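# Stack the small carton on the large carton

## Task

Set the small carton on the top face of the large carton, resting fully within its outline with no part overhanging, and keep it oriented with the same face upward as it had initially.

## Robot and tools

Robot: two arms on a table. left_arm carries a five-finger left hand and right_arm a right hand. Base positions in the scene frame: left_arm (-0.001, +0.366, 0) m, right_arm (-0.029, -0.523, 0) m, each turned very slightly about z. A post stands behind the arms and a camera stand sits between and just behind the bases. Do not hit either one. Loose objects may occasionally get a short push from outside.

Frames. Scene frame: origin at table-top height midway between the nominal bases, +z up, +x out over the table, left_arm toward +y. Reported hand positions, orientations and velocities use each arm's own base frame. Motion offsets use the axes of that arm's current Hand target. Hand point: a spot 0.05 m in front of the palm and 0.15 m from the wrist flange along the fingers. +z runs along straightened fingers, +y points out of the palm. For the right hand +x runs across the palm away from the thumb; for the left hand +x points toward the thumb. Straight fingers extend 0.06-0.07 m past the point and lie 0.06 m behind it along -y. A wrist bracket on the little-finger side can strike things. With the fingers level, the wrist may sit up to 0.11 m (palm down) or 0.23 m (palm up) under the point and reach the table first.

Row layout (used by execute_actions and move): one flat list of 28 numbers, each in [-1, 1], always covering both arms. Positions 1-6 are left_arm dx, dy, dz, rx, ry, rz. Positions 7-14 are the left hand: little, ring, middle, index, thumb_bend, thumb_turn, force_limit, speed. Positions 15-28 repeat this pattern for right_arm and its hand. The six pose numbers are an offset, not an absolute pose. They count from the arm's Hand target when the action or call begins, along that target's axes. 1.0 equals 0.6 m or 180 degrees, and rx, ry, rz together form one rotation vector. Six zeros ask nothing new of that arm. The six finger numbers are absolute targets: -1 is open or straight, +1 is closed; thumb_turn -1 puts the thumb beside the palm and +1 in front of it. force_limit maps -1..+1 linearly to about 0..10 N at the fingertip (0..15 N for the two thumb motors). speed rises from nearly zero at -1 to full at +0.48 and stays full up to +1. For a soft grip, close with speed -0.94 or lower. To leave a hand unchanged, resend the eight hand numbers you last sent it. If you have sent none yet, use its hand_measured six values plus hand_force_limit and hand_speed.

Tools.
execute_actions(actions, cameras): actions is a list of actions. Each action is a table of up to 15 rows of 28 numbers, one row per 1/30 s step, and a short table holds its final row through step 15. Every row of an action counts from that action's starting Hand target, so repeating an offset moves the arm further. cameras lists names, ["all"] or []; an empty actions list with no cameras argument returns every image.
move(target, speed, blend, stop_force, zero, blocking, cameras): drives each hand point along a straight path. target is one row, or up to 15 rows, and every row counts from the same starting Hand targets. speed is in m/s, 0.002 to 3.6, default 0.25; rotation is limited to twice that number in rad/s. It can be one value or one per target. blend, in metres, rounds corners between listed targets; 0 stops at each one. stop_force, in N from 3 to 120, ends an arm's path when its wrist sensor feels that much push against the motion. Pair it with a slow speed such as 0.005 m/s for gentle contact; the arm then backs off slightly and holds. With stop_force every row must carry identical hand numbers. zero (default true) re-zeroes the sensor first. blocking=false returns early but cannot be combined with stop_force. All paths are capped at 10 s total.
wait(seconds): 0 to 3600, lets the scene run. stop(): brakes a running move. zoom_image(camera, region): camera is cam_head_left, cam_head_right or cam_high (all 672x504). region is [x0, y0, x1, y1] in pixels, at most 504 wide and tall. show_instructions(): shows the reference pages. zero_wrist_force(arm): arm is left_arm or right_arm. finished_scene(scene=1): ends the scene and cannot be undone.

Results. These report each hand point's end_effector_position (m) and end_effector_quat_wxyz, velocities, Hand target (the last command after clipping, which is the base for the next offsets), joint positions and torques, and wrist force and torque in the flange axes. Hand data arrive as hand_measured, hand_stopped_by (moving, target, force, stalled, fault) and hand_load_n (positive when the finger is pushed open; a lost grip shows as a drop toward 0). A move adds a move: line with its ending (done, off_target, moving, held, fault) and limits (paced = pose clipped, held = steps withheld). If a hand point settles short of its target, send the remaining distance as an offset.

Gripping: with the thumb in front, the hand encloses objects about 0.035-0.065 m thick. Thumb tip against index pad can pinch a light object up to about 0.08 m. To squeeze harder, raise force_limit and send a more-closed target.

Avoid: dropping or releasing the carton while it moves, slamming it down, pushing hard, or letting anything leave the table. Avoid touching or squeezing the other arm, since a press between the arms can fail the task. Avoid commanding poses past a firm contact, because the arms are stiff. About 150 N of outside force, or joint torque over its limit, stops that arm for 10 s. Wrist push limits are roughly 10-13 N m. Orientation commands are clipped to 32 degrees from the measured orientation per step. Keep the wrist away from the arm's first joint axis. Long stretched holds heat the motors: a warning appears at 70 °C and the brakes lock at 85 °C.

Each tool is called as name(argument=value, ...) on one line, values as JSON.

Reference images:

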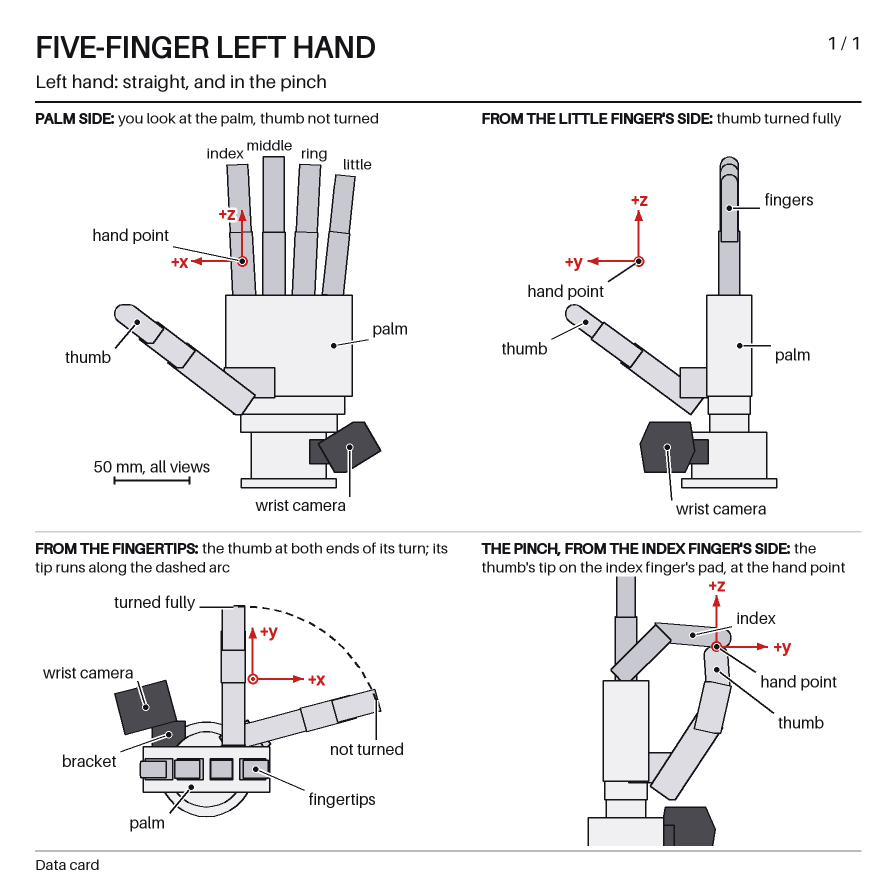

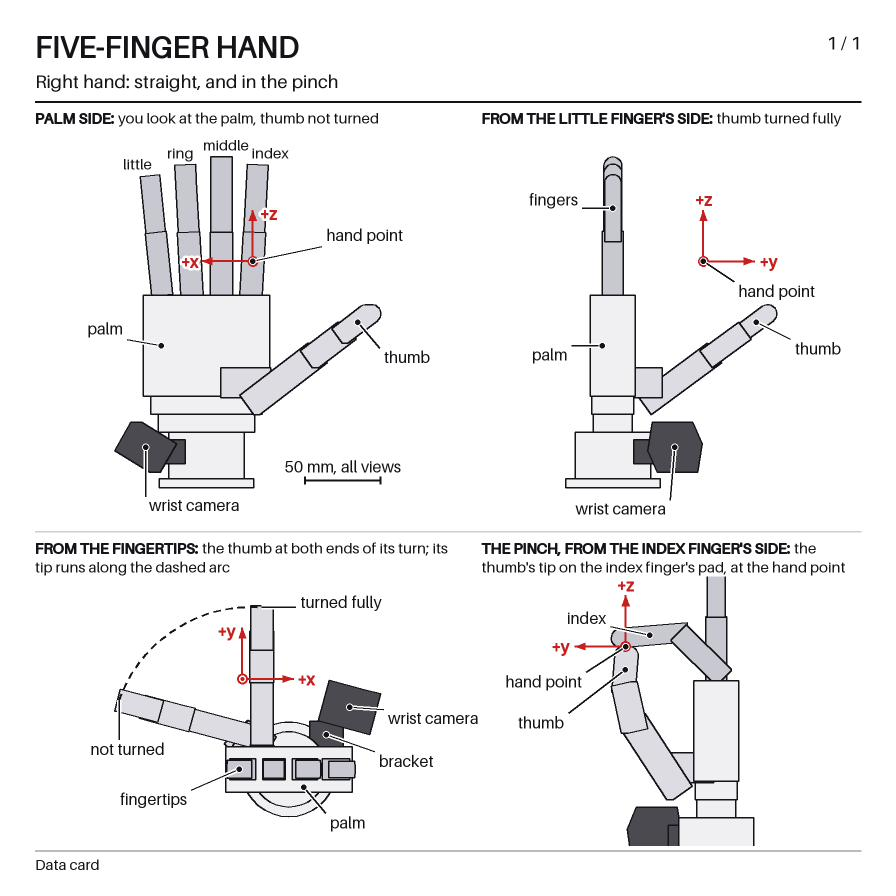

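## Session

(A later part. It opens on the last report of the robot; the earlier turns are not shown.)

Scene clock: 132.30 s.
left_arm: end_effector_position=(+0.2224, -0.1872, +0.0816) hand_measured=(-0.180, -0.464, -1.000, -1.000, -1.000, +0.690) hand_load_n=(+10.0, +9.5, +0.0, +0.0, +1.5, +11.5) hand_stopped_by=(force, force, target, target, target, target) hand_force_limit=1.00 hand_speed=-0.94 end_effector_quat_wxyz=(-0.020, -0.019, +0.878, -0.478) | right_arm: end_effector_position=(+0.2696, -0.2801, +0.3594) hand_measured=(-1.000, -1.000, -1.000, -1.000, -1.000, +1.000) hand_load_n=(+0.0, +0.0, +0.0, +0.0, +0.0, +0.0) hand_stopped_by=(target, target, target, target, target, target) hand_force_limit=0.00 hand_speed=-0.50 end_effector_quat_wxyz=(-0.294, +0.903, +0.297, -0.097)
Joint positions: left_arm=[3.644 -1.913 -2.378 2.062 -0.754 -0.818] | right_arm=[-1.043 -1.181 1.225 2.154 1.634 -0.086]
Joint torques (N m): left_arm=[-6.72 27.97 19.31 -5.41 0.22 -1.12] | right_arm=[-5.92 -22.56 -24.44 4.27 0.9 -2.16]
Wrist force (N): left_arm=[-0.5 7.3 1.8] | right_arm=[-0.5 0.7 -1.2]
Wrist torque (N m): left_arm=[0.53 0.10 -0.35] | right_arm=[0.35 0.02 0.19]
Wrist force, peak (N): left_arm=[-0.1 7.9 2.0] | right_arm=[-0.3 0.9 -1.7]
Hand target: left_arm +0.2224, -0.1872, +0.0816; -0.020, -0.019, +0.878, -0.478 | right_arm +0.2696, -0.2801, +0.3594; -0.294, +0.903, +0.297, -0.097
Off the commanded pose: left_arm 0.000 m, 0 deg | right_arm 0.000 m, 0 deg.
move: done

move(target=[0.0044,-0.0699,-0.0452,0,0,0,0.23,0.23,-1,-1,-1,0.69,1.0,-0.94,0,0,0,0,0,0,-1,-1,-1,-1,-1,1,0,-0.5], speed=0.03, cameras=["all"])

zoom_image(camera="cam_head_left", region=[180, 290, 320, 430])

zoom_image(camera="cam_high", region=[300, 60, 430, 190])

Scene clock: 135.00 s.
left_arm: end_effector_position=(+0.2224, -0.1872, +0.1315) hand_measured=(-0.180, -0.464, -1.000, -1.000, -1.000, +0.690) hand_load_n=(+10.5, +9.5, +0.0, +0.0, +1.0, +11.5) hand_stopped_by=(force, force, target, target, target, target) hand_force_limit=1.00 hand_speed=-0.94 end_effector_quat_wxyz=(-0.020, -0.019, +0.878, -0.478) | right_arm: end_effector_position=(+0.2696, -0.2801, +0.3594) hand_measured=(-1.000, -1.000, -1.000, -1.000, -1.000, +1.000) hand_load_n=(+0.0, +0.0, +0.0, +0.0, +0.0, +0.0) hand_stopped_by=(target, target, target, target, target, target) hand_force_limit=0.00 hand_speed=-0.50 end_effector_quat_wxyz=(-0.294, +0.903, +0.297, -0.097)
Joint positions: left_arm=[3.644 -1.766 -2.35 1.887 -0.755 -0.818] | right_arm=[-1.043 -1.181 1.225 2.154 1.634 -0.086]
Joint torques (N m): left_arm=[5.2 24.73 23.59 -5.87 -0.09 1.44] | right_arm=[-5.56 -23.03 -24.26 4.28 0.85 -2.17]
Wrist force (N): left_arm=[-0.5 7.5 1.9] | right_arm=[-0.6 0.6 -1.2]
Wrist torque (N m): left_arm=[0.55 0.08 -0.34] | right_arm=[0.33 0.02 0.18]
Wrist force, peak (N): left_arm=[-0.4 7.9 1.7] | right_arm=[-0.8 0.6 -1.6]
Hand target: left_arm +0.2224, -0.1871, +0.1316; -0.020, -0.019, +0.878, -0.478 | right_arm +0.2696, -0.2801, +0.3594; -0.294, +0.903, +0.297, -0.097
Off the commanded pose: left_arm 0.000 m, 0 deg | right_arm 0.000 m, 0 deg.
move: done

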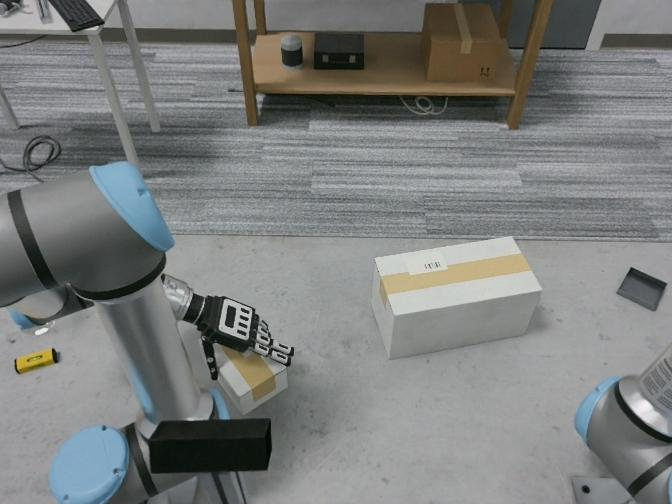

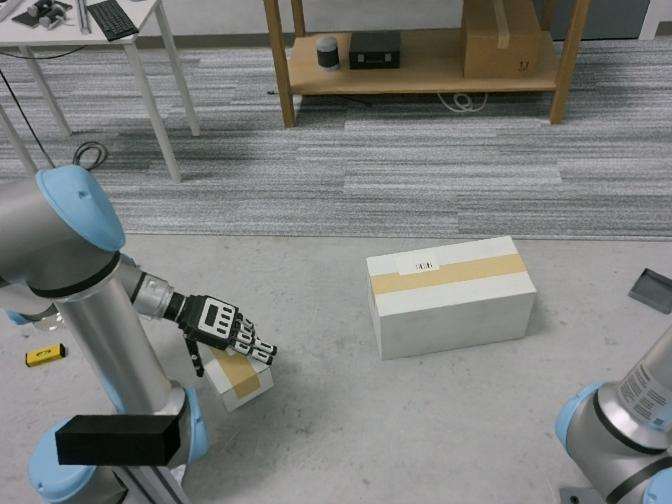

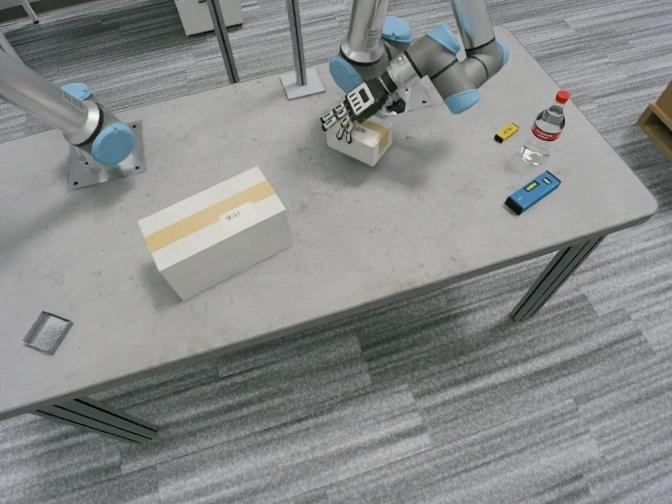

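Scaled by 3.600 from the camera's image (finer frame: 960x720).

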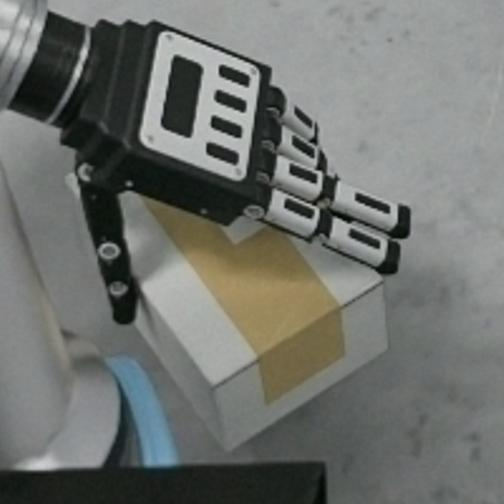

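Scaled by 3.877 from the camera's image (finer frame: 960x720).

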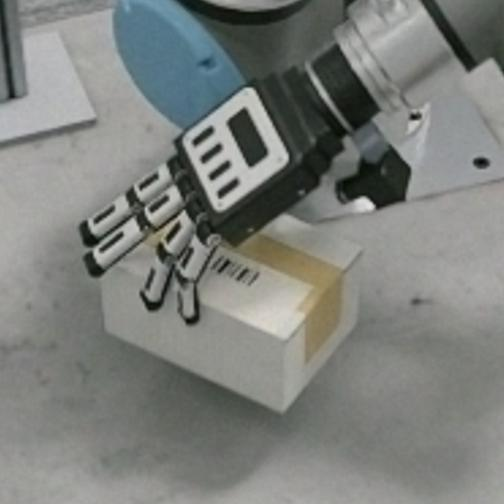

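move(target=[[0.0121,-0.1937,-0.1251,0,0,0,0.23,0.23,-1,-1,-1,0.69,1.0,-0.94,0,0,0,0,0,0,-1,-1,-1,-1,-1,1,0,-0.5],[-0.2923,-0.6022,0.4802,0.0191,-0.3057,-0.1975,0.23,0.23,-1,-1,-1,0.69,1.0,-0.94,0,0,0,0,0,0,-1,-1,-1,-1,-1,1,0,-0.5]], speed=[0.05,0.12], blend=[0.03,0], cameras=["all"])

zoom_image(camera="cam_head_left", region=[340, 170, 580, 370])

zoom_image(camera="cam_high", region=[110, 80, 350, 320])

Scene clock: 144.13 s.
left_arm: end_effector_position=(+0.4114, -0.6225, +0.2694) hand_measured=(-0.180, -0.464, -1.000, -1.000, -1.000, +0.690) hand_load_n=(+10.0, +9.5, -0.5, +0.0, +1.0, +11.5) hand_stopped_by=(force, force, target, target, target, target) hand_force_limit=1.00 hand_speed=-0.94 end_effector_quat_wxyz=(+0.242, -0.491, +0.728, -0.413) | right_arm: end_effector_position=(+0.2696, -0.2801, +0.3594) hand_measured=(-1.000, -1.000, -1.000, -1.000, -1.000, +1.000) hand_load_n=(+0.0, +0.0, +0.0, +0.0, +0.0, +0.0) hand_stopped_by=(target, target, target, target, target, target) hand_force_limit=0.00 hand_speed=-0.50 end_effector_quat_wxyz=(-0.294, +0.903, +0.297, -0.097)
Joint positions: left_arm=[2.279 -2.138 -0.966 2.491 -1.918 -3.44] | right_arm=[-1.043 -1.181 1.225 2.154 1.634 -0.086]
Joint torques (N m): left_arm=[-7.64 41.43 37.42 -1.64 -1.97 -1.27] | right_arm=[-5.72 -22.77 -23.58 4.23 0.77 -2.22]
Wrist force (N): left_arm=[-0.4 7.8 1.8] | right_arm=[-0.7 0.6 -1.2]
Wrist torque (N m): left_arm=[0.60 0.09 -0.22] | right_arm=[0.33 0.04 0.19]
Wrist force, peak (N): left_arm=[-0.7 8.3 1.5] | right_arm=[-0.6 1.1 -1.5]
Hand target: left_arm +0.4115, -0.6226, +0.2694; +0.242, -0.491, +0.728, -0.413 | right_arm +0.2696, -0.2801, +0.3594; -0.294, +0.903, +0.297, -0.097
Off the commanded pose: left_arm 0.000 m, 0 deg | right_arm 0.000 m, 0 deg.
move: done

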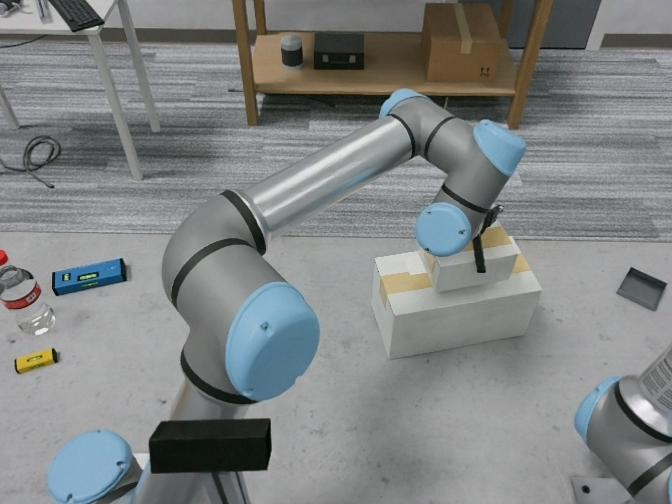

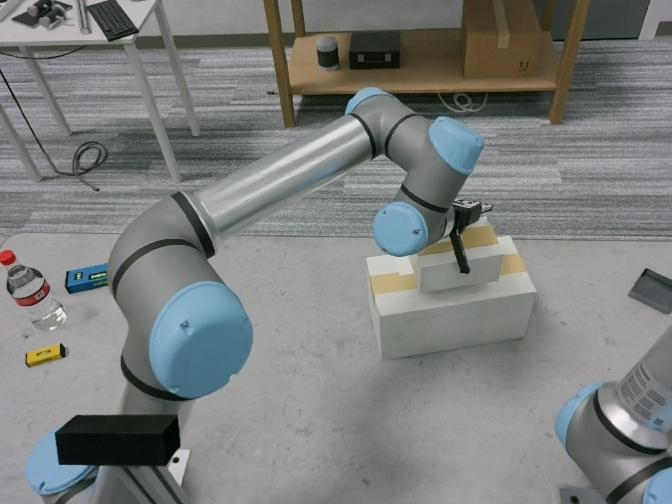

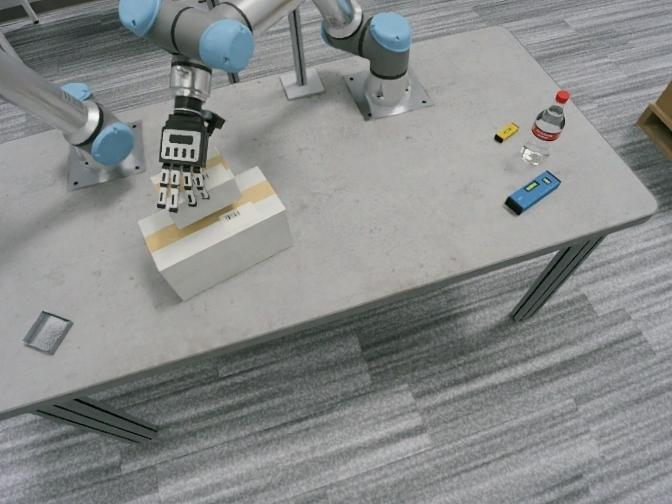

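Scaled by 2.100 from the camera's image (finer frame: 960x720).

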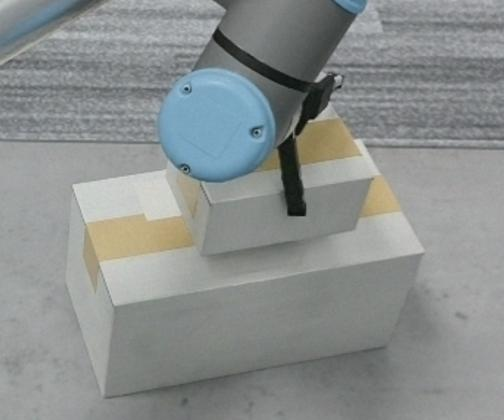

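Scaled by 2.100 from the camera's image (finer frame: 960x720).

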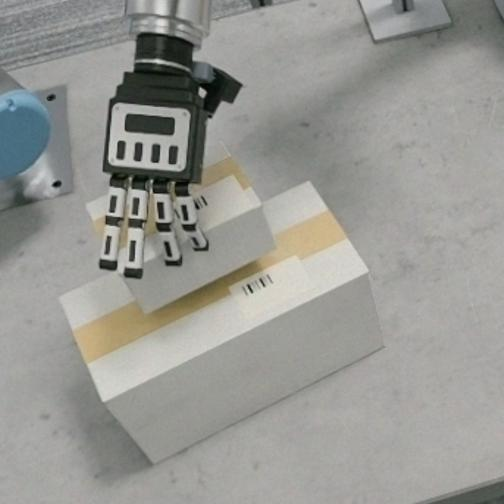

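move(target=[-0.0039,0.0629,0.0407,0,0,0,0.23,0.23,-1,-1,-1,0.69,1.0,-0.94,0,0,0,0,0,0,-1,-1,-1,-1,-1,1,0,-0.5], speed=0.01, stop_force=5, cameras=["all"])

zoom_image(camera="cam_head_left", region=[360, 210, 560, 370])

zoom_image(camera="cam_high", region=[130, 120, 310, 310])

Scene clock: 151.10 s.
left_arm: end_effector_position=(+0.4115, -0.6226, +0.2294) hand_measured=(-0.180, -0.464, -1.000, -1.000, -1.000, +0.690) hand_load_n=(+10.0, +10.0, -0.5, +0.0, +1.5, +11.5) hand_stopped_by=(force, force, target, target, target, target) hand_force_limit=1.00 hand_speed=-0.94 end_effector_quat_wxyz=(+0.242, -0.491, +0.728, -0.413) | right_arm: end_effector_position=(+0.2696, -0.2801, +0.3594) hand_measured=(-1.000, -1.000, -1.000, -1.000, -1.000, +1.000) hand_load_n=(-0.5, +0.0, +0.0, +0.0, +0.0, +0.0) hand_stopped_by=(target, target, target, target, target, target) hand_force_limit=0.00 hand_speed=-0.50 end_effector_quat_wxyz=(-0.294, +0.903, +0.297, -0.097)
Joint positions: left_arm=[2.279 -2.14 -1.065 2.591 -1.918 -3.44] | right_arm=[-1.043 -1.181 1.225 2.154 1.634 -0.086]
Joint torques (N m): left_arm=[-6.02 50.69 35.86 -1.6 0.47 -1.29] | right_arm=[-4.8 -22.6 -23.93 4.23 0.69 -2.1]
Wrist force (N): left_arm=[-1.3 5.1 -1.3] | right_arm=[-0.5 0.9 -1.3]
Wrist torque (N m): left_arm=[0.64 0.04 -0.18] | right_arm=[0.37 0.02 0.20]
Wrist force, peak (N): left_arm=[-0.6 8.4 1.7] | right_arm=[-0.8 0.8 -1.7]
Hand target: left_arm +0.4115, -0.6226, +0.2294; +0.242, -0.491, +0.728, -0.413 (not the last commanded pose) | right_arm +0.2696, -0.2801, +0.3594; -0.294, +0.903, +0.297, -0.097
Off the commanded pose: left_arm 0.005 m, 0 deg | right_arm 0.000 m, 0 deg.
move: contact (left_arm)

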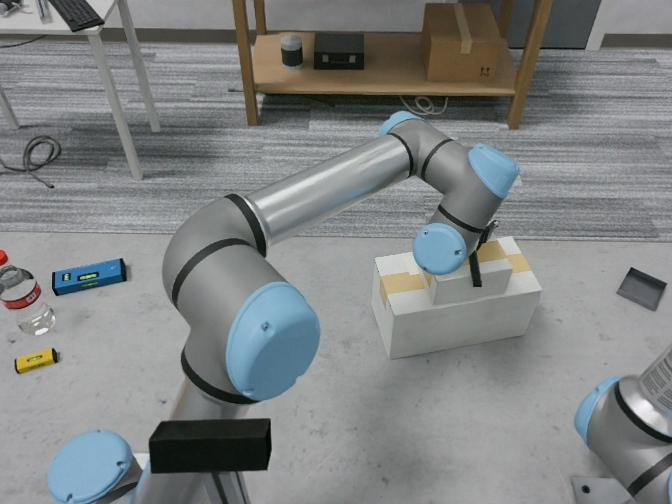

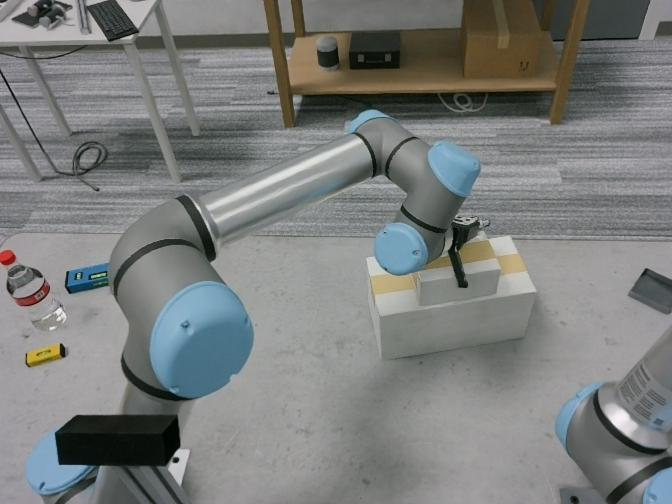

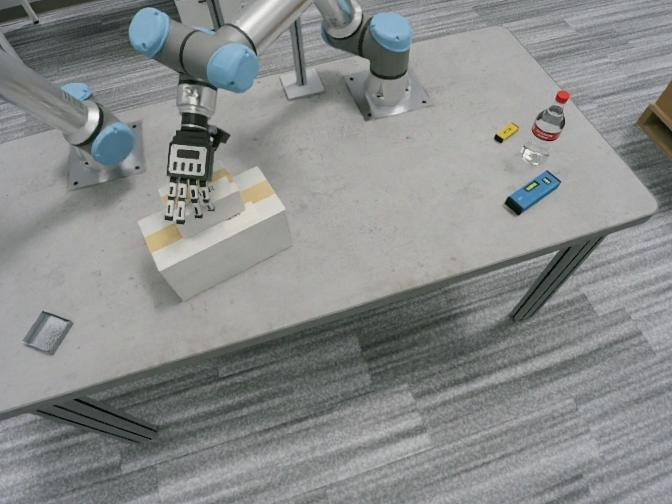

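Scaled by 2.520 from the camera's image (finer frame: 960x720).

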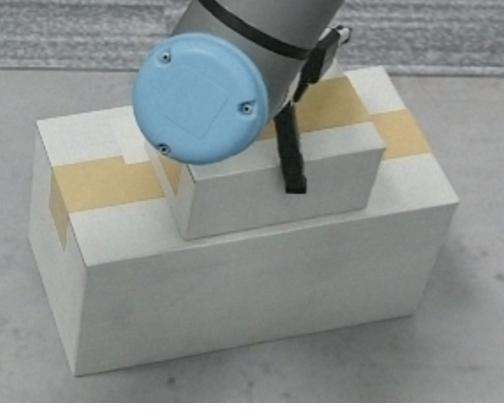

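Scaled by 2.653 from the camera's image (finer frame: 960x720).

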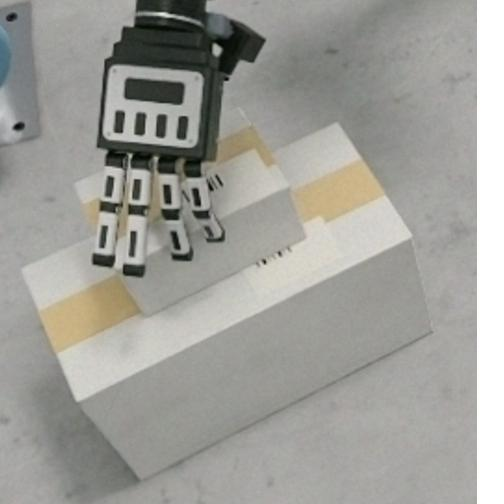

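move(target=[[0.0007,-0.0112,-0.0072,0,0,0,0.23,0.23,-1,-1,-1,0.69,1.0,-0.94,0,0,0,0,0,0,-1,-1,-1,-1,-1,1,0,-0.5],[-0.01,-0.0197,0.005,0,0,0,0.23,0.23,-1,-1,-1,0.69,1.0,-0.94,0,0,0,0,0,0,-1,-1,-1,-1,-1,1,0,-0.5]], speed=0.02, blend=0.004, cameras=["all"])

zoom_image(camera="cam_head_left", region=[360, 210, 560, 370])

zoom_image(camera="cam_high", region=[130, 120, 310, 310])

Scene clock: 155.97 s.
left_arm: end_effector_position=(+0.4220, -0.6203, +0.2373) hand_measured=(-0.180, -0.464, -1.000, -1.000, -1.000, +0.690) hand_load_n=(+10.0, +9.5, +0.0, -0.5, +1.5, +12.0) hand_stopped_by=(force, force, target, target, target, target) hand_force_limit=1.00 hand_speed=-0.94 end_effector_quat_wxyz=(+0.242, -0.491, +0.728, -0.413) | right_arm: end_effector_position=(+0.2696, -0.2801, +0.3594) hand_measured=(-1.000, -1.000, -1.000, -1.000, -1.000, +1.000) hand_load_n=(+0.0, +0.0, +0.0, +0.0, +0.0, +0.0) hand_stopped_by=(target, target, target, target, target, target) hand_force_limit=0.00 hand_speed=-0.50 end_effector_quat_wxyz=(-0.294, +0.903, +0.297, -0.097)
Joint positions: left_arm=[2.296 -2.146 -1.035 2.57 -1.904 -3.43] | right_arm=[-1.043 -1.181 1.225 2.154 1.634 -0.086]
Joint torques (N m): left_arm=[3.13 43.37 37.14 -1.53 1.37 1.2] | right_arm=[-4.57 -23.01 -23.71 4.12 0.63 -2.06]
Wrist force (N): left_arm=[-0.5 7.4 1.8] | right_arm=[-0.5 0.8 -1.3]
Wrist torque (N m): left_arm=[0.53 0.12 -0.35] | right_arm=[0.37 0.02 0.19]
Wrist force, peak (N): left_arm=[-0.7 7.7 1.7] | right_arm=[-0.7 0.8 -1.6]
Hand target: left_arm +0.4222, -0.6203, +0.2374; +0.242, -0.491, +0.728, -0.413 | right_arm +0.2696, -0.2801, +0.3594; -0.294, +0.903, +0.297, -0.097
Off the commanded pose: left_arm 0.000 m, 0 deg | right_arm 0.000 m, 0 deg.
move: done

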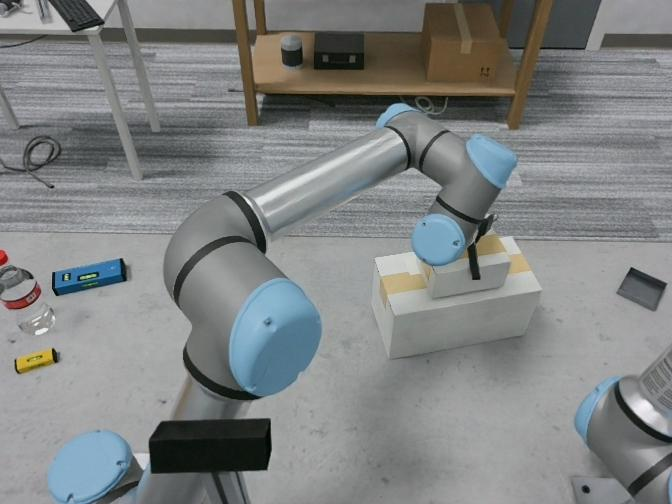

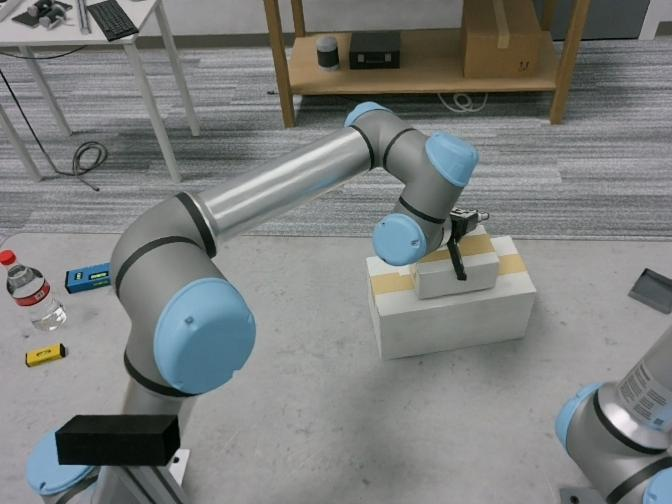

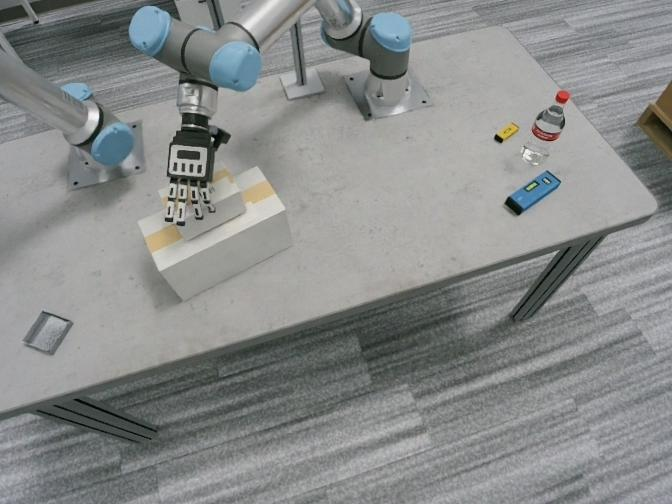

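Scaled by 2.520 from the camera's image (finer frame: 960x720).

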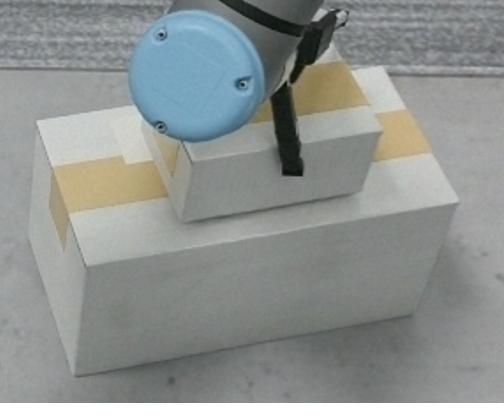

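Scaled by 2.653 from the camera's image (finer frame: 960x720).

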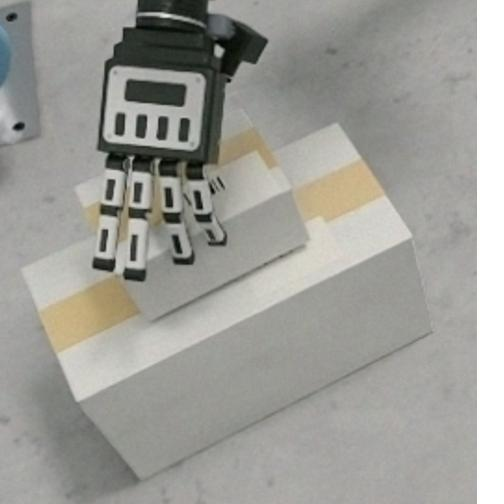

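move(target=[-0.0018,0.028,0.0181,0,0,0,0.23,0.23,-1,-1,-1,0.69,1.0,-0.94,0,0,0,0,0,0,-1,-1,-1,-1,-1,1,0,-0.5], speed=0.008, stop_force=7, cameras=["all"])

zoom_image(camera="cam_head_left", region=[360, 210, 560, 370])

zoom_image(camera="cam_high", region=[130, 120, 310, 310])

Scene clock: 158.57 s.
left_arm: end_effector_position=(+0.4223, -0.6203, +0.2292) hand_measured=(-0.180, -0.464, -1.000, -1.000, -1.000, +0.690) hand_load_n=(+10.0, +10.0, +0.0, +0.0, +1.5, +12.0) hand_stopped_by=(force, force, target, target, target, target) hand_force_limit=1.00 hand_speed=-0.94 end_effector_quat_wxyz=(+0.242, -0.491, +0.728, -0.413) | right_arm: end_effector_position=(+0.2696, -0.2801, +0.3594) hand_measured=(-1.000, -1.000, -1.000, -1.000, -1.000, +1.000) hand_load_n=(+0.0, +0.0, +0.0, +0.0, +0.0, +0.0) hand_stopped_by=(target, target, target, target, target, target) hand_force_limit=0.00 hand_speed=-0.50 end_effector_quat_wxyz=(-0.294, +0.903, +0.297, -0.097)
Joint positions: left_arm=[2.296 -2.148 -1.053 2.59 -1.904 -3.429] | right_arm=[-1.043 -1.181 1.225 2.154 1.634 -0.086]
Joint torques (N m): left_arm=[5 47.53 35.59 -1.49 1.32 0.85] | right_arm=[-4.63 -22.9 -23.81 4.09 0.6 -2.07]
Wrist force (N): left_arm=[-1.7 3.3 -3.1] | right_arm=[-0.4 0.9 -1.4]
Wrist torque (N m): left_arm=[0.61 -0.01 -0.26] | right_arm=[0.39 -0.01 0.21]
Wrist force, peak (N): left_arm=[-0.6 7.8 2.1] | right_arm=[-0.5 1.0 -1.6]
Hand target: left_arm +0.4222, -0.6203, +0.2292; +0.242, -0.491, +0.728, -0.413 (not the last commanded pose) | right_arm +0.2696, -0.2801, +0.3594; -0.294, +0.903, +0.297, -0.097
Off the commanded pose: left_arm 0.012 m, 0 deg | right_arm 0.000 m, 0 deg.
move: contact (left_arm)

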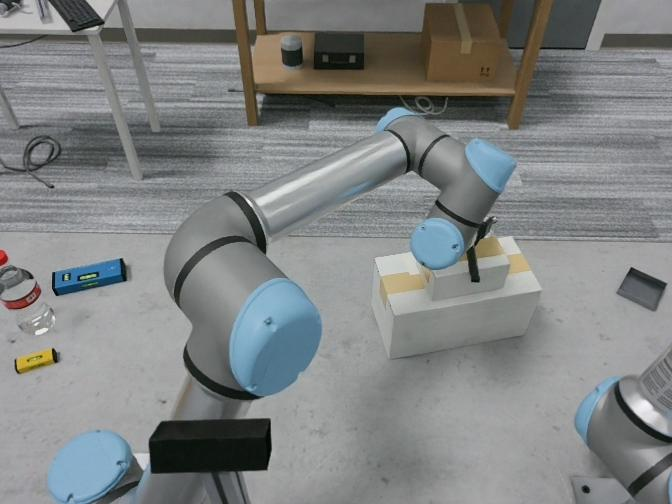

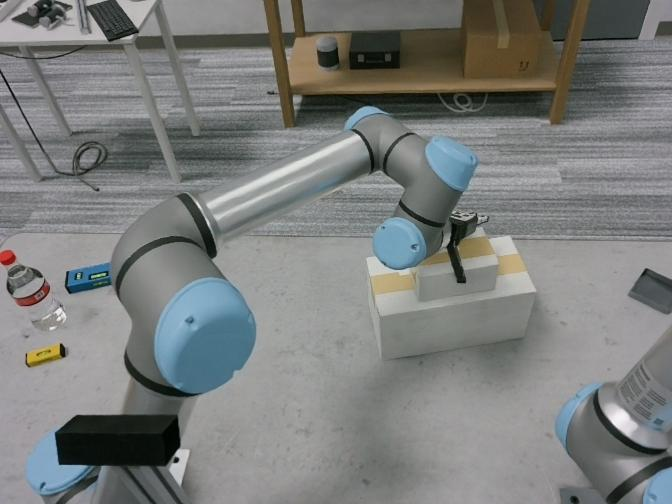

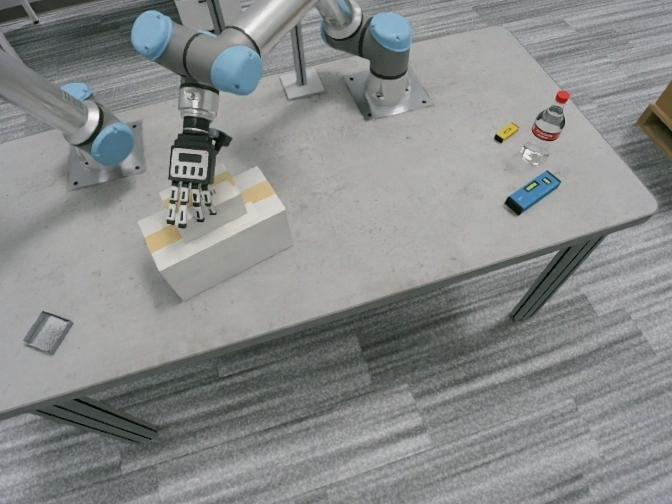

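Scaled by 2.520 from the camera's image (finer frame: 960x720).

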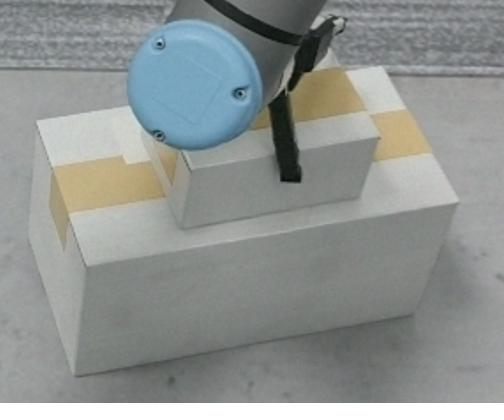

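Scaled by 2.653 from the camera's image (finer frame: 960x720).

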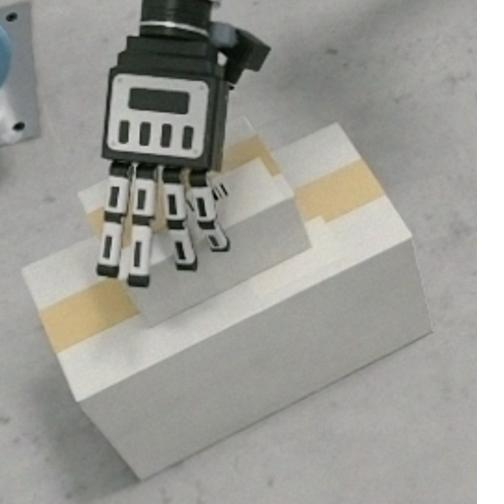

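move(target=[[-0.0001,0.001,0.0006,0,0,0,0.23,0.23,-1,-1,-1,0.69,1.0,-0.94,0,0,0,0,0,0,-1,-1,-1,-1,-1,1,0,-0.5],[-0.0001,0.001,0.0006,0,0,0,-0.5,-0.75,-1,-1,-1,0.69,1.0,-0.9,0,0,0,0,0,0,-1,-1,-1,-1,-1,1,0,-0.5]], speed=0.005, cameras=["all"])

zoom_image(camera="cam_head_left", region=[360, 210, 560, 370])

zoom_image(camera="cam_high", region=[130, 120, 310, 310])

Scene clock: 161.23 s.
left_arm: end_effector_position=(+0.4222, -0.6203, +0.2285) hand_measured=(-0.500, -0.750, -1.000, -1.000, -1.000, +0.690) hand_load_n=(+0.0, +0.0, +0.0, +0.0, +0.0, +2.0) hand_stopped_by=(target, target, target, target, target, target) hand_force_limit=1.00 hand_speed=-0.90 end_effector_quat_wxyz=(+0.242, -0.491, +0.728, -0.413) | right_arm: end_effector_position=(+0.2696, -0.2801, +0.3594) hand_measured=(-1.000, -1.000, -1.000, -1.000, -1.000, +1.000) hand_load_n=(+0.0, +0.0, +0.0, +0.0, +0.0, +0.0) hand_stopped_by=(target, target, target, target, target, target) hand_force_limit=0.00 hand_speed=-0.50 end_effector_quat_wxyz=(-0.294, +0.903, +0.297, -0.097)
Joint positions: left_arm=[2.296 -2.148 -1.055 2.592 -1.904 -3.429] | right_arm=[-1.043 -1.181 1.225 2.154 1.634 -0.086]
Joint torques (N m): left_arm=[6.24 42.21 21.63 1.63 -0.42 0.97] | right_arm=[-4.62 -22.88 -23.6 4.15 0.47 -2.05]
Wrist force (N): left_arm=[1.4 3.1 -2.3] | right_arm=[-0.4 0.8 -1.1]
Wrist torque (N m): left_arm=[0.42 -0.11 -0.26] | right_arm=[0.34 0.00 0.20]
Wrist force, peak (N): left_arm=[-0.1 -5.0 -14.1] | right_arm=[-0.6 0.8 -1.7]
Hand target: left_arm +0.4222, -0.6203, +0.2285; +0.242, -0.491, +0.728, -0.413 | right_arm +0.2696, -0.2801, +0.3594; -0.294, +0.903, +0.297, -0.097
Off the commanded pose: left_arm 0.000 m, 0 deg | right_arm 0.000 m, 0 deg.
move: done

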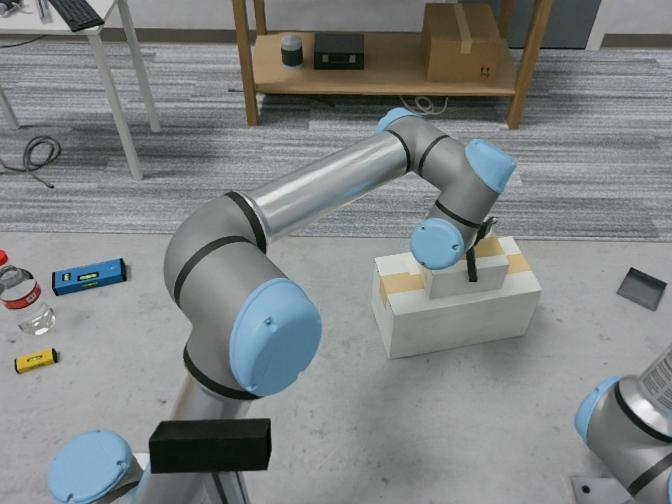

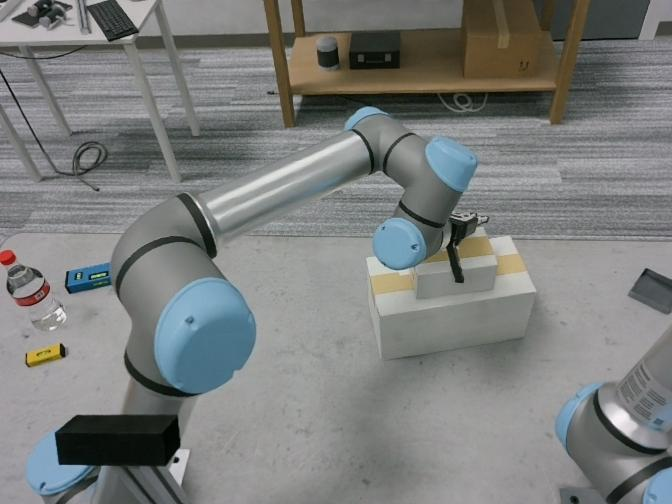

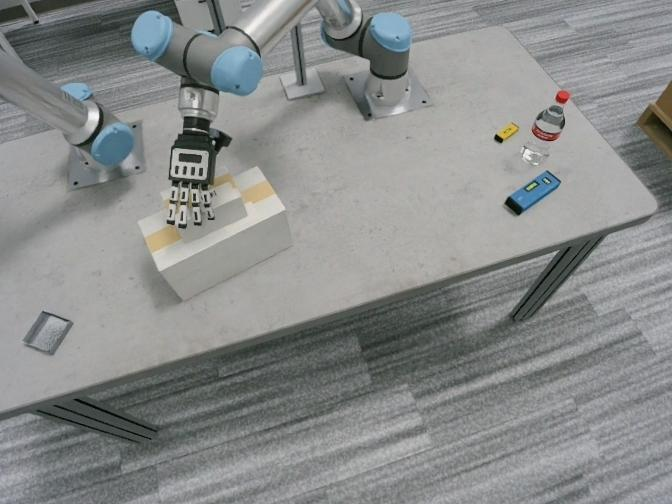

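Scaled by 2.520 from the camera's image (finer frame: 960x720).

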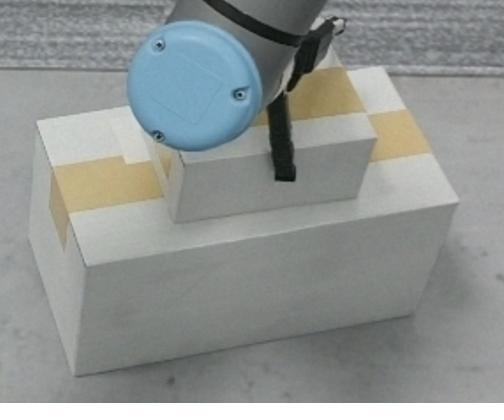

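Scaled by 2.653 from the camera's image (finer frame: 960x720).

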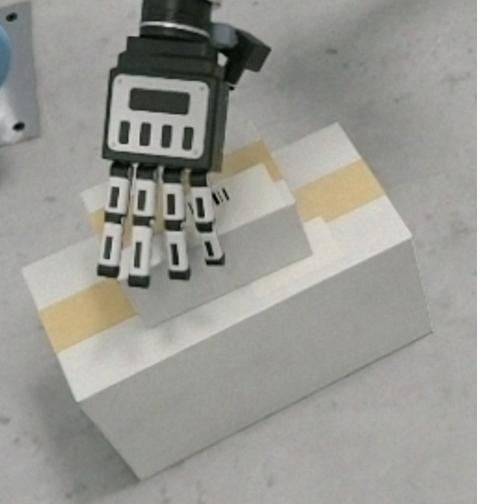

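move(target=[[0,0,0,0,0,0,-1,-1,-1,-1,-1,0.69,1.0,-0.6,0,0,0,0,0,0,-1,-1,-1,-1,-1,1,0,-0.5],[0.0067,0.0054,-0.0078,0,0,0,-1,-1,-1,-1,-1,0.69,1.0,-0.6,0,0,0,0,0,0,-1,-1,-1,-1,-1,1,0,-0.5],[0.0172,-0.1623,-0.1162,0,0,0,-1,-1,-1,-1,-1,0.69,1.0,-0.6,0,0,0,0,0,0,-1,-1,-1,-1,-1,1,0,-0.5]], speed=[0.02,0.015,0.06], cameras=["all"])

zoom_image(camera="cam_head_left", region=[360, 210, 560, 370])

zoom_image(camera="cam_high", region=[130, 120, 310, 310])

Scene clock: 166.73 s.
left_arm: end_effector_position=(+0.4154, -0.6216, +0.3485) hand_measured=(-1.000, -1.000, -1.000, -1.000, -1.000, +0.690) hand_load_n=(+0.0, +0.0, +0.0, +0.0, -0.5, +0.0) hand_stopped_by=(target, target, target, target, target, target) hand_force_limit=1.00 hand_speed=-0.60 end_effector_quat_wxyz=(+0.242, -0.491, +0.728, -0.413) | right_arm: end_effector_position=(+0.2696, -0.2801, +0.3594) hand_measured=(-1.000, -1.000, -1.000, -1.000, -1.000, +1.000) hand_load_n=(+0.0, -0.5, +0.0, -0.5, +0.0, +0.0) hand_stopped_by=(target, target, target, target, target, target) hand_force_limit=0.00 hand_speed=-0.50 end_effector_quat_wxyz=(-0.294, +0.903, +0.297, -0.097)
Joint positions: left_arm=[2.286 -2.18 -0.695 2.262 -1.913 -3.436] | right_arm=[-1.043 -1.181 1.225 2.154 1.634 -0.086]
Joint torques (N m): left_arm=[-6.72 37.65 37.12 -2.27 -1.79 -1.33] | right_arm=[-4.26 -23.3 -23.14 4.01 0.5 -2.15]
Wrist force (N): left_arm=[-0.2 1.6 -1.3] | right_arm=[-0.6 0.8 -1.3]
Wrist torque (N m): left_arm=[0.31 0.03 -0.06] | right_arm=[0.36 0.02 0.19]
Wrist force, peak (N): left_arm=[1.9 4.5 -2.1] | right_arm=[-0.8 0.8 -1.5]
Hand target: left_arm +0.4154, -0.6216, +0.3485; +0.242, -0.491, +0.728, -0.413 | right_arm +0.2696, -0.2801, +0.3594; -0.294, +0.903, +0.297, -0.097
Off the commanded pose: left_arm 0.000 m, 0 deg | right_arm 0.000 m, 0 deg.
move: done

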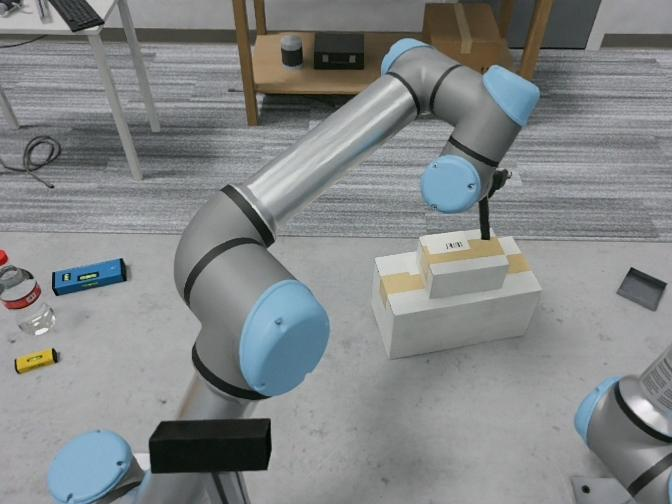

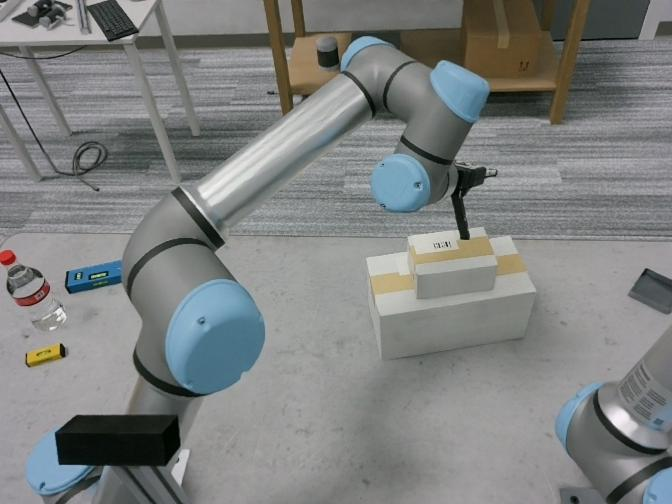

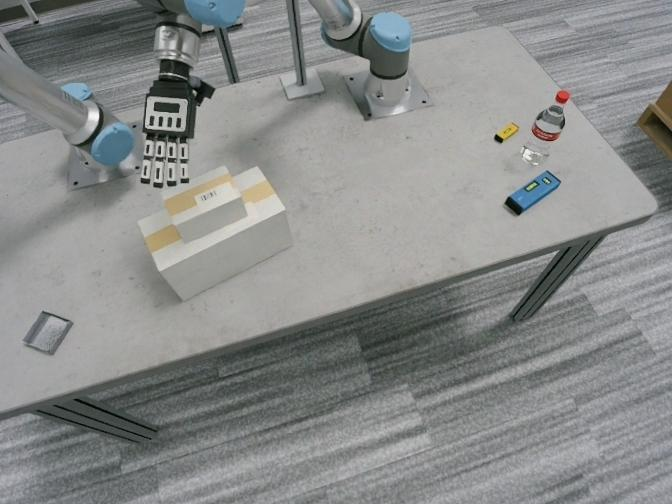

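Scaled by 2.520 from the camera's image (finer frame: 960x720).

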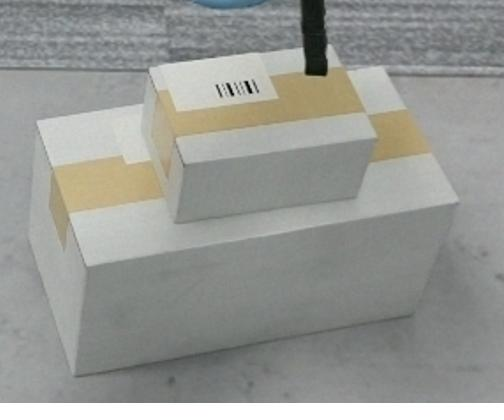

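Scaled by 2.653 from the camera's image (finer frame: 960x720).

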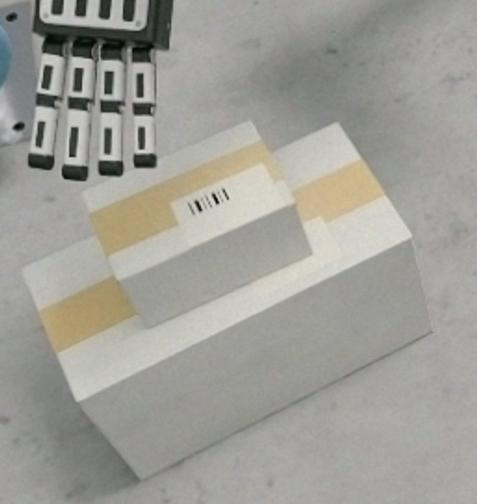

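finished_scene()

The scene is finished: the task was done.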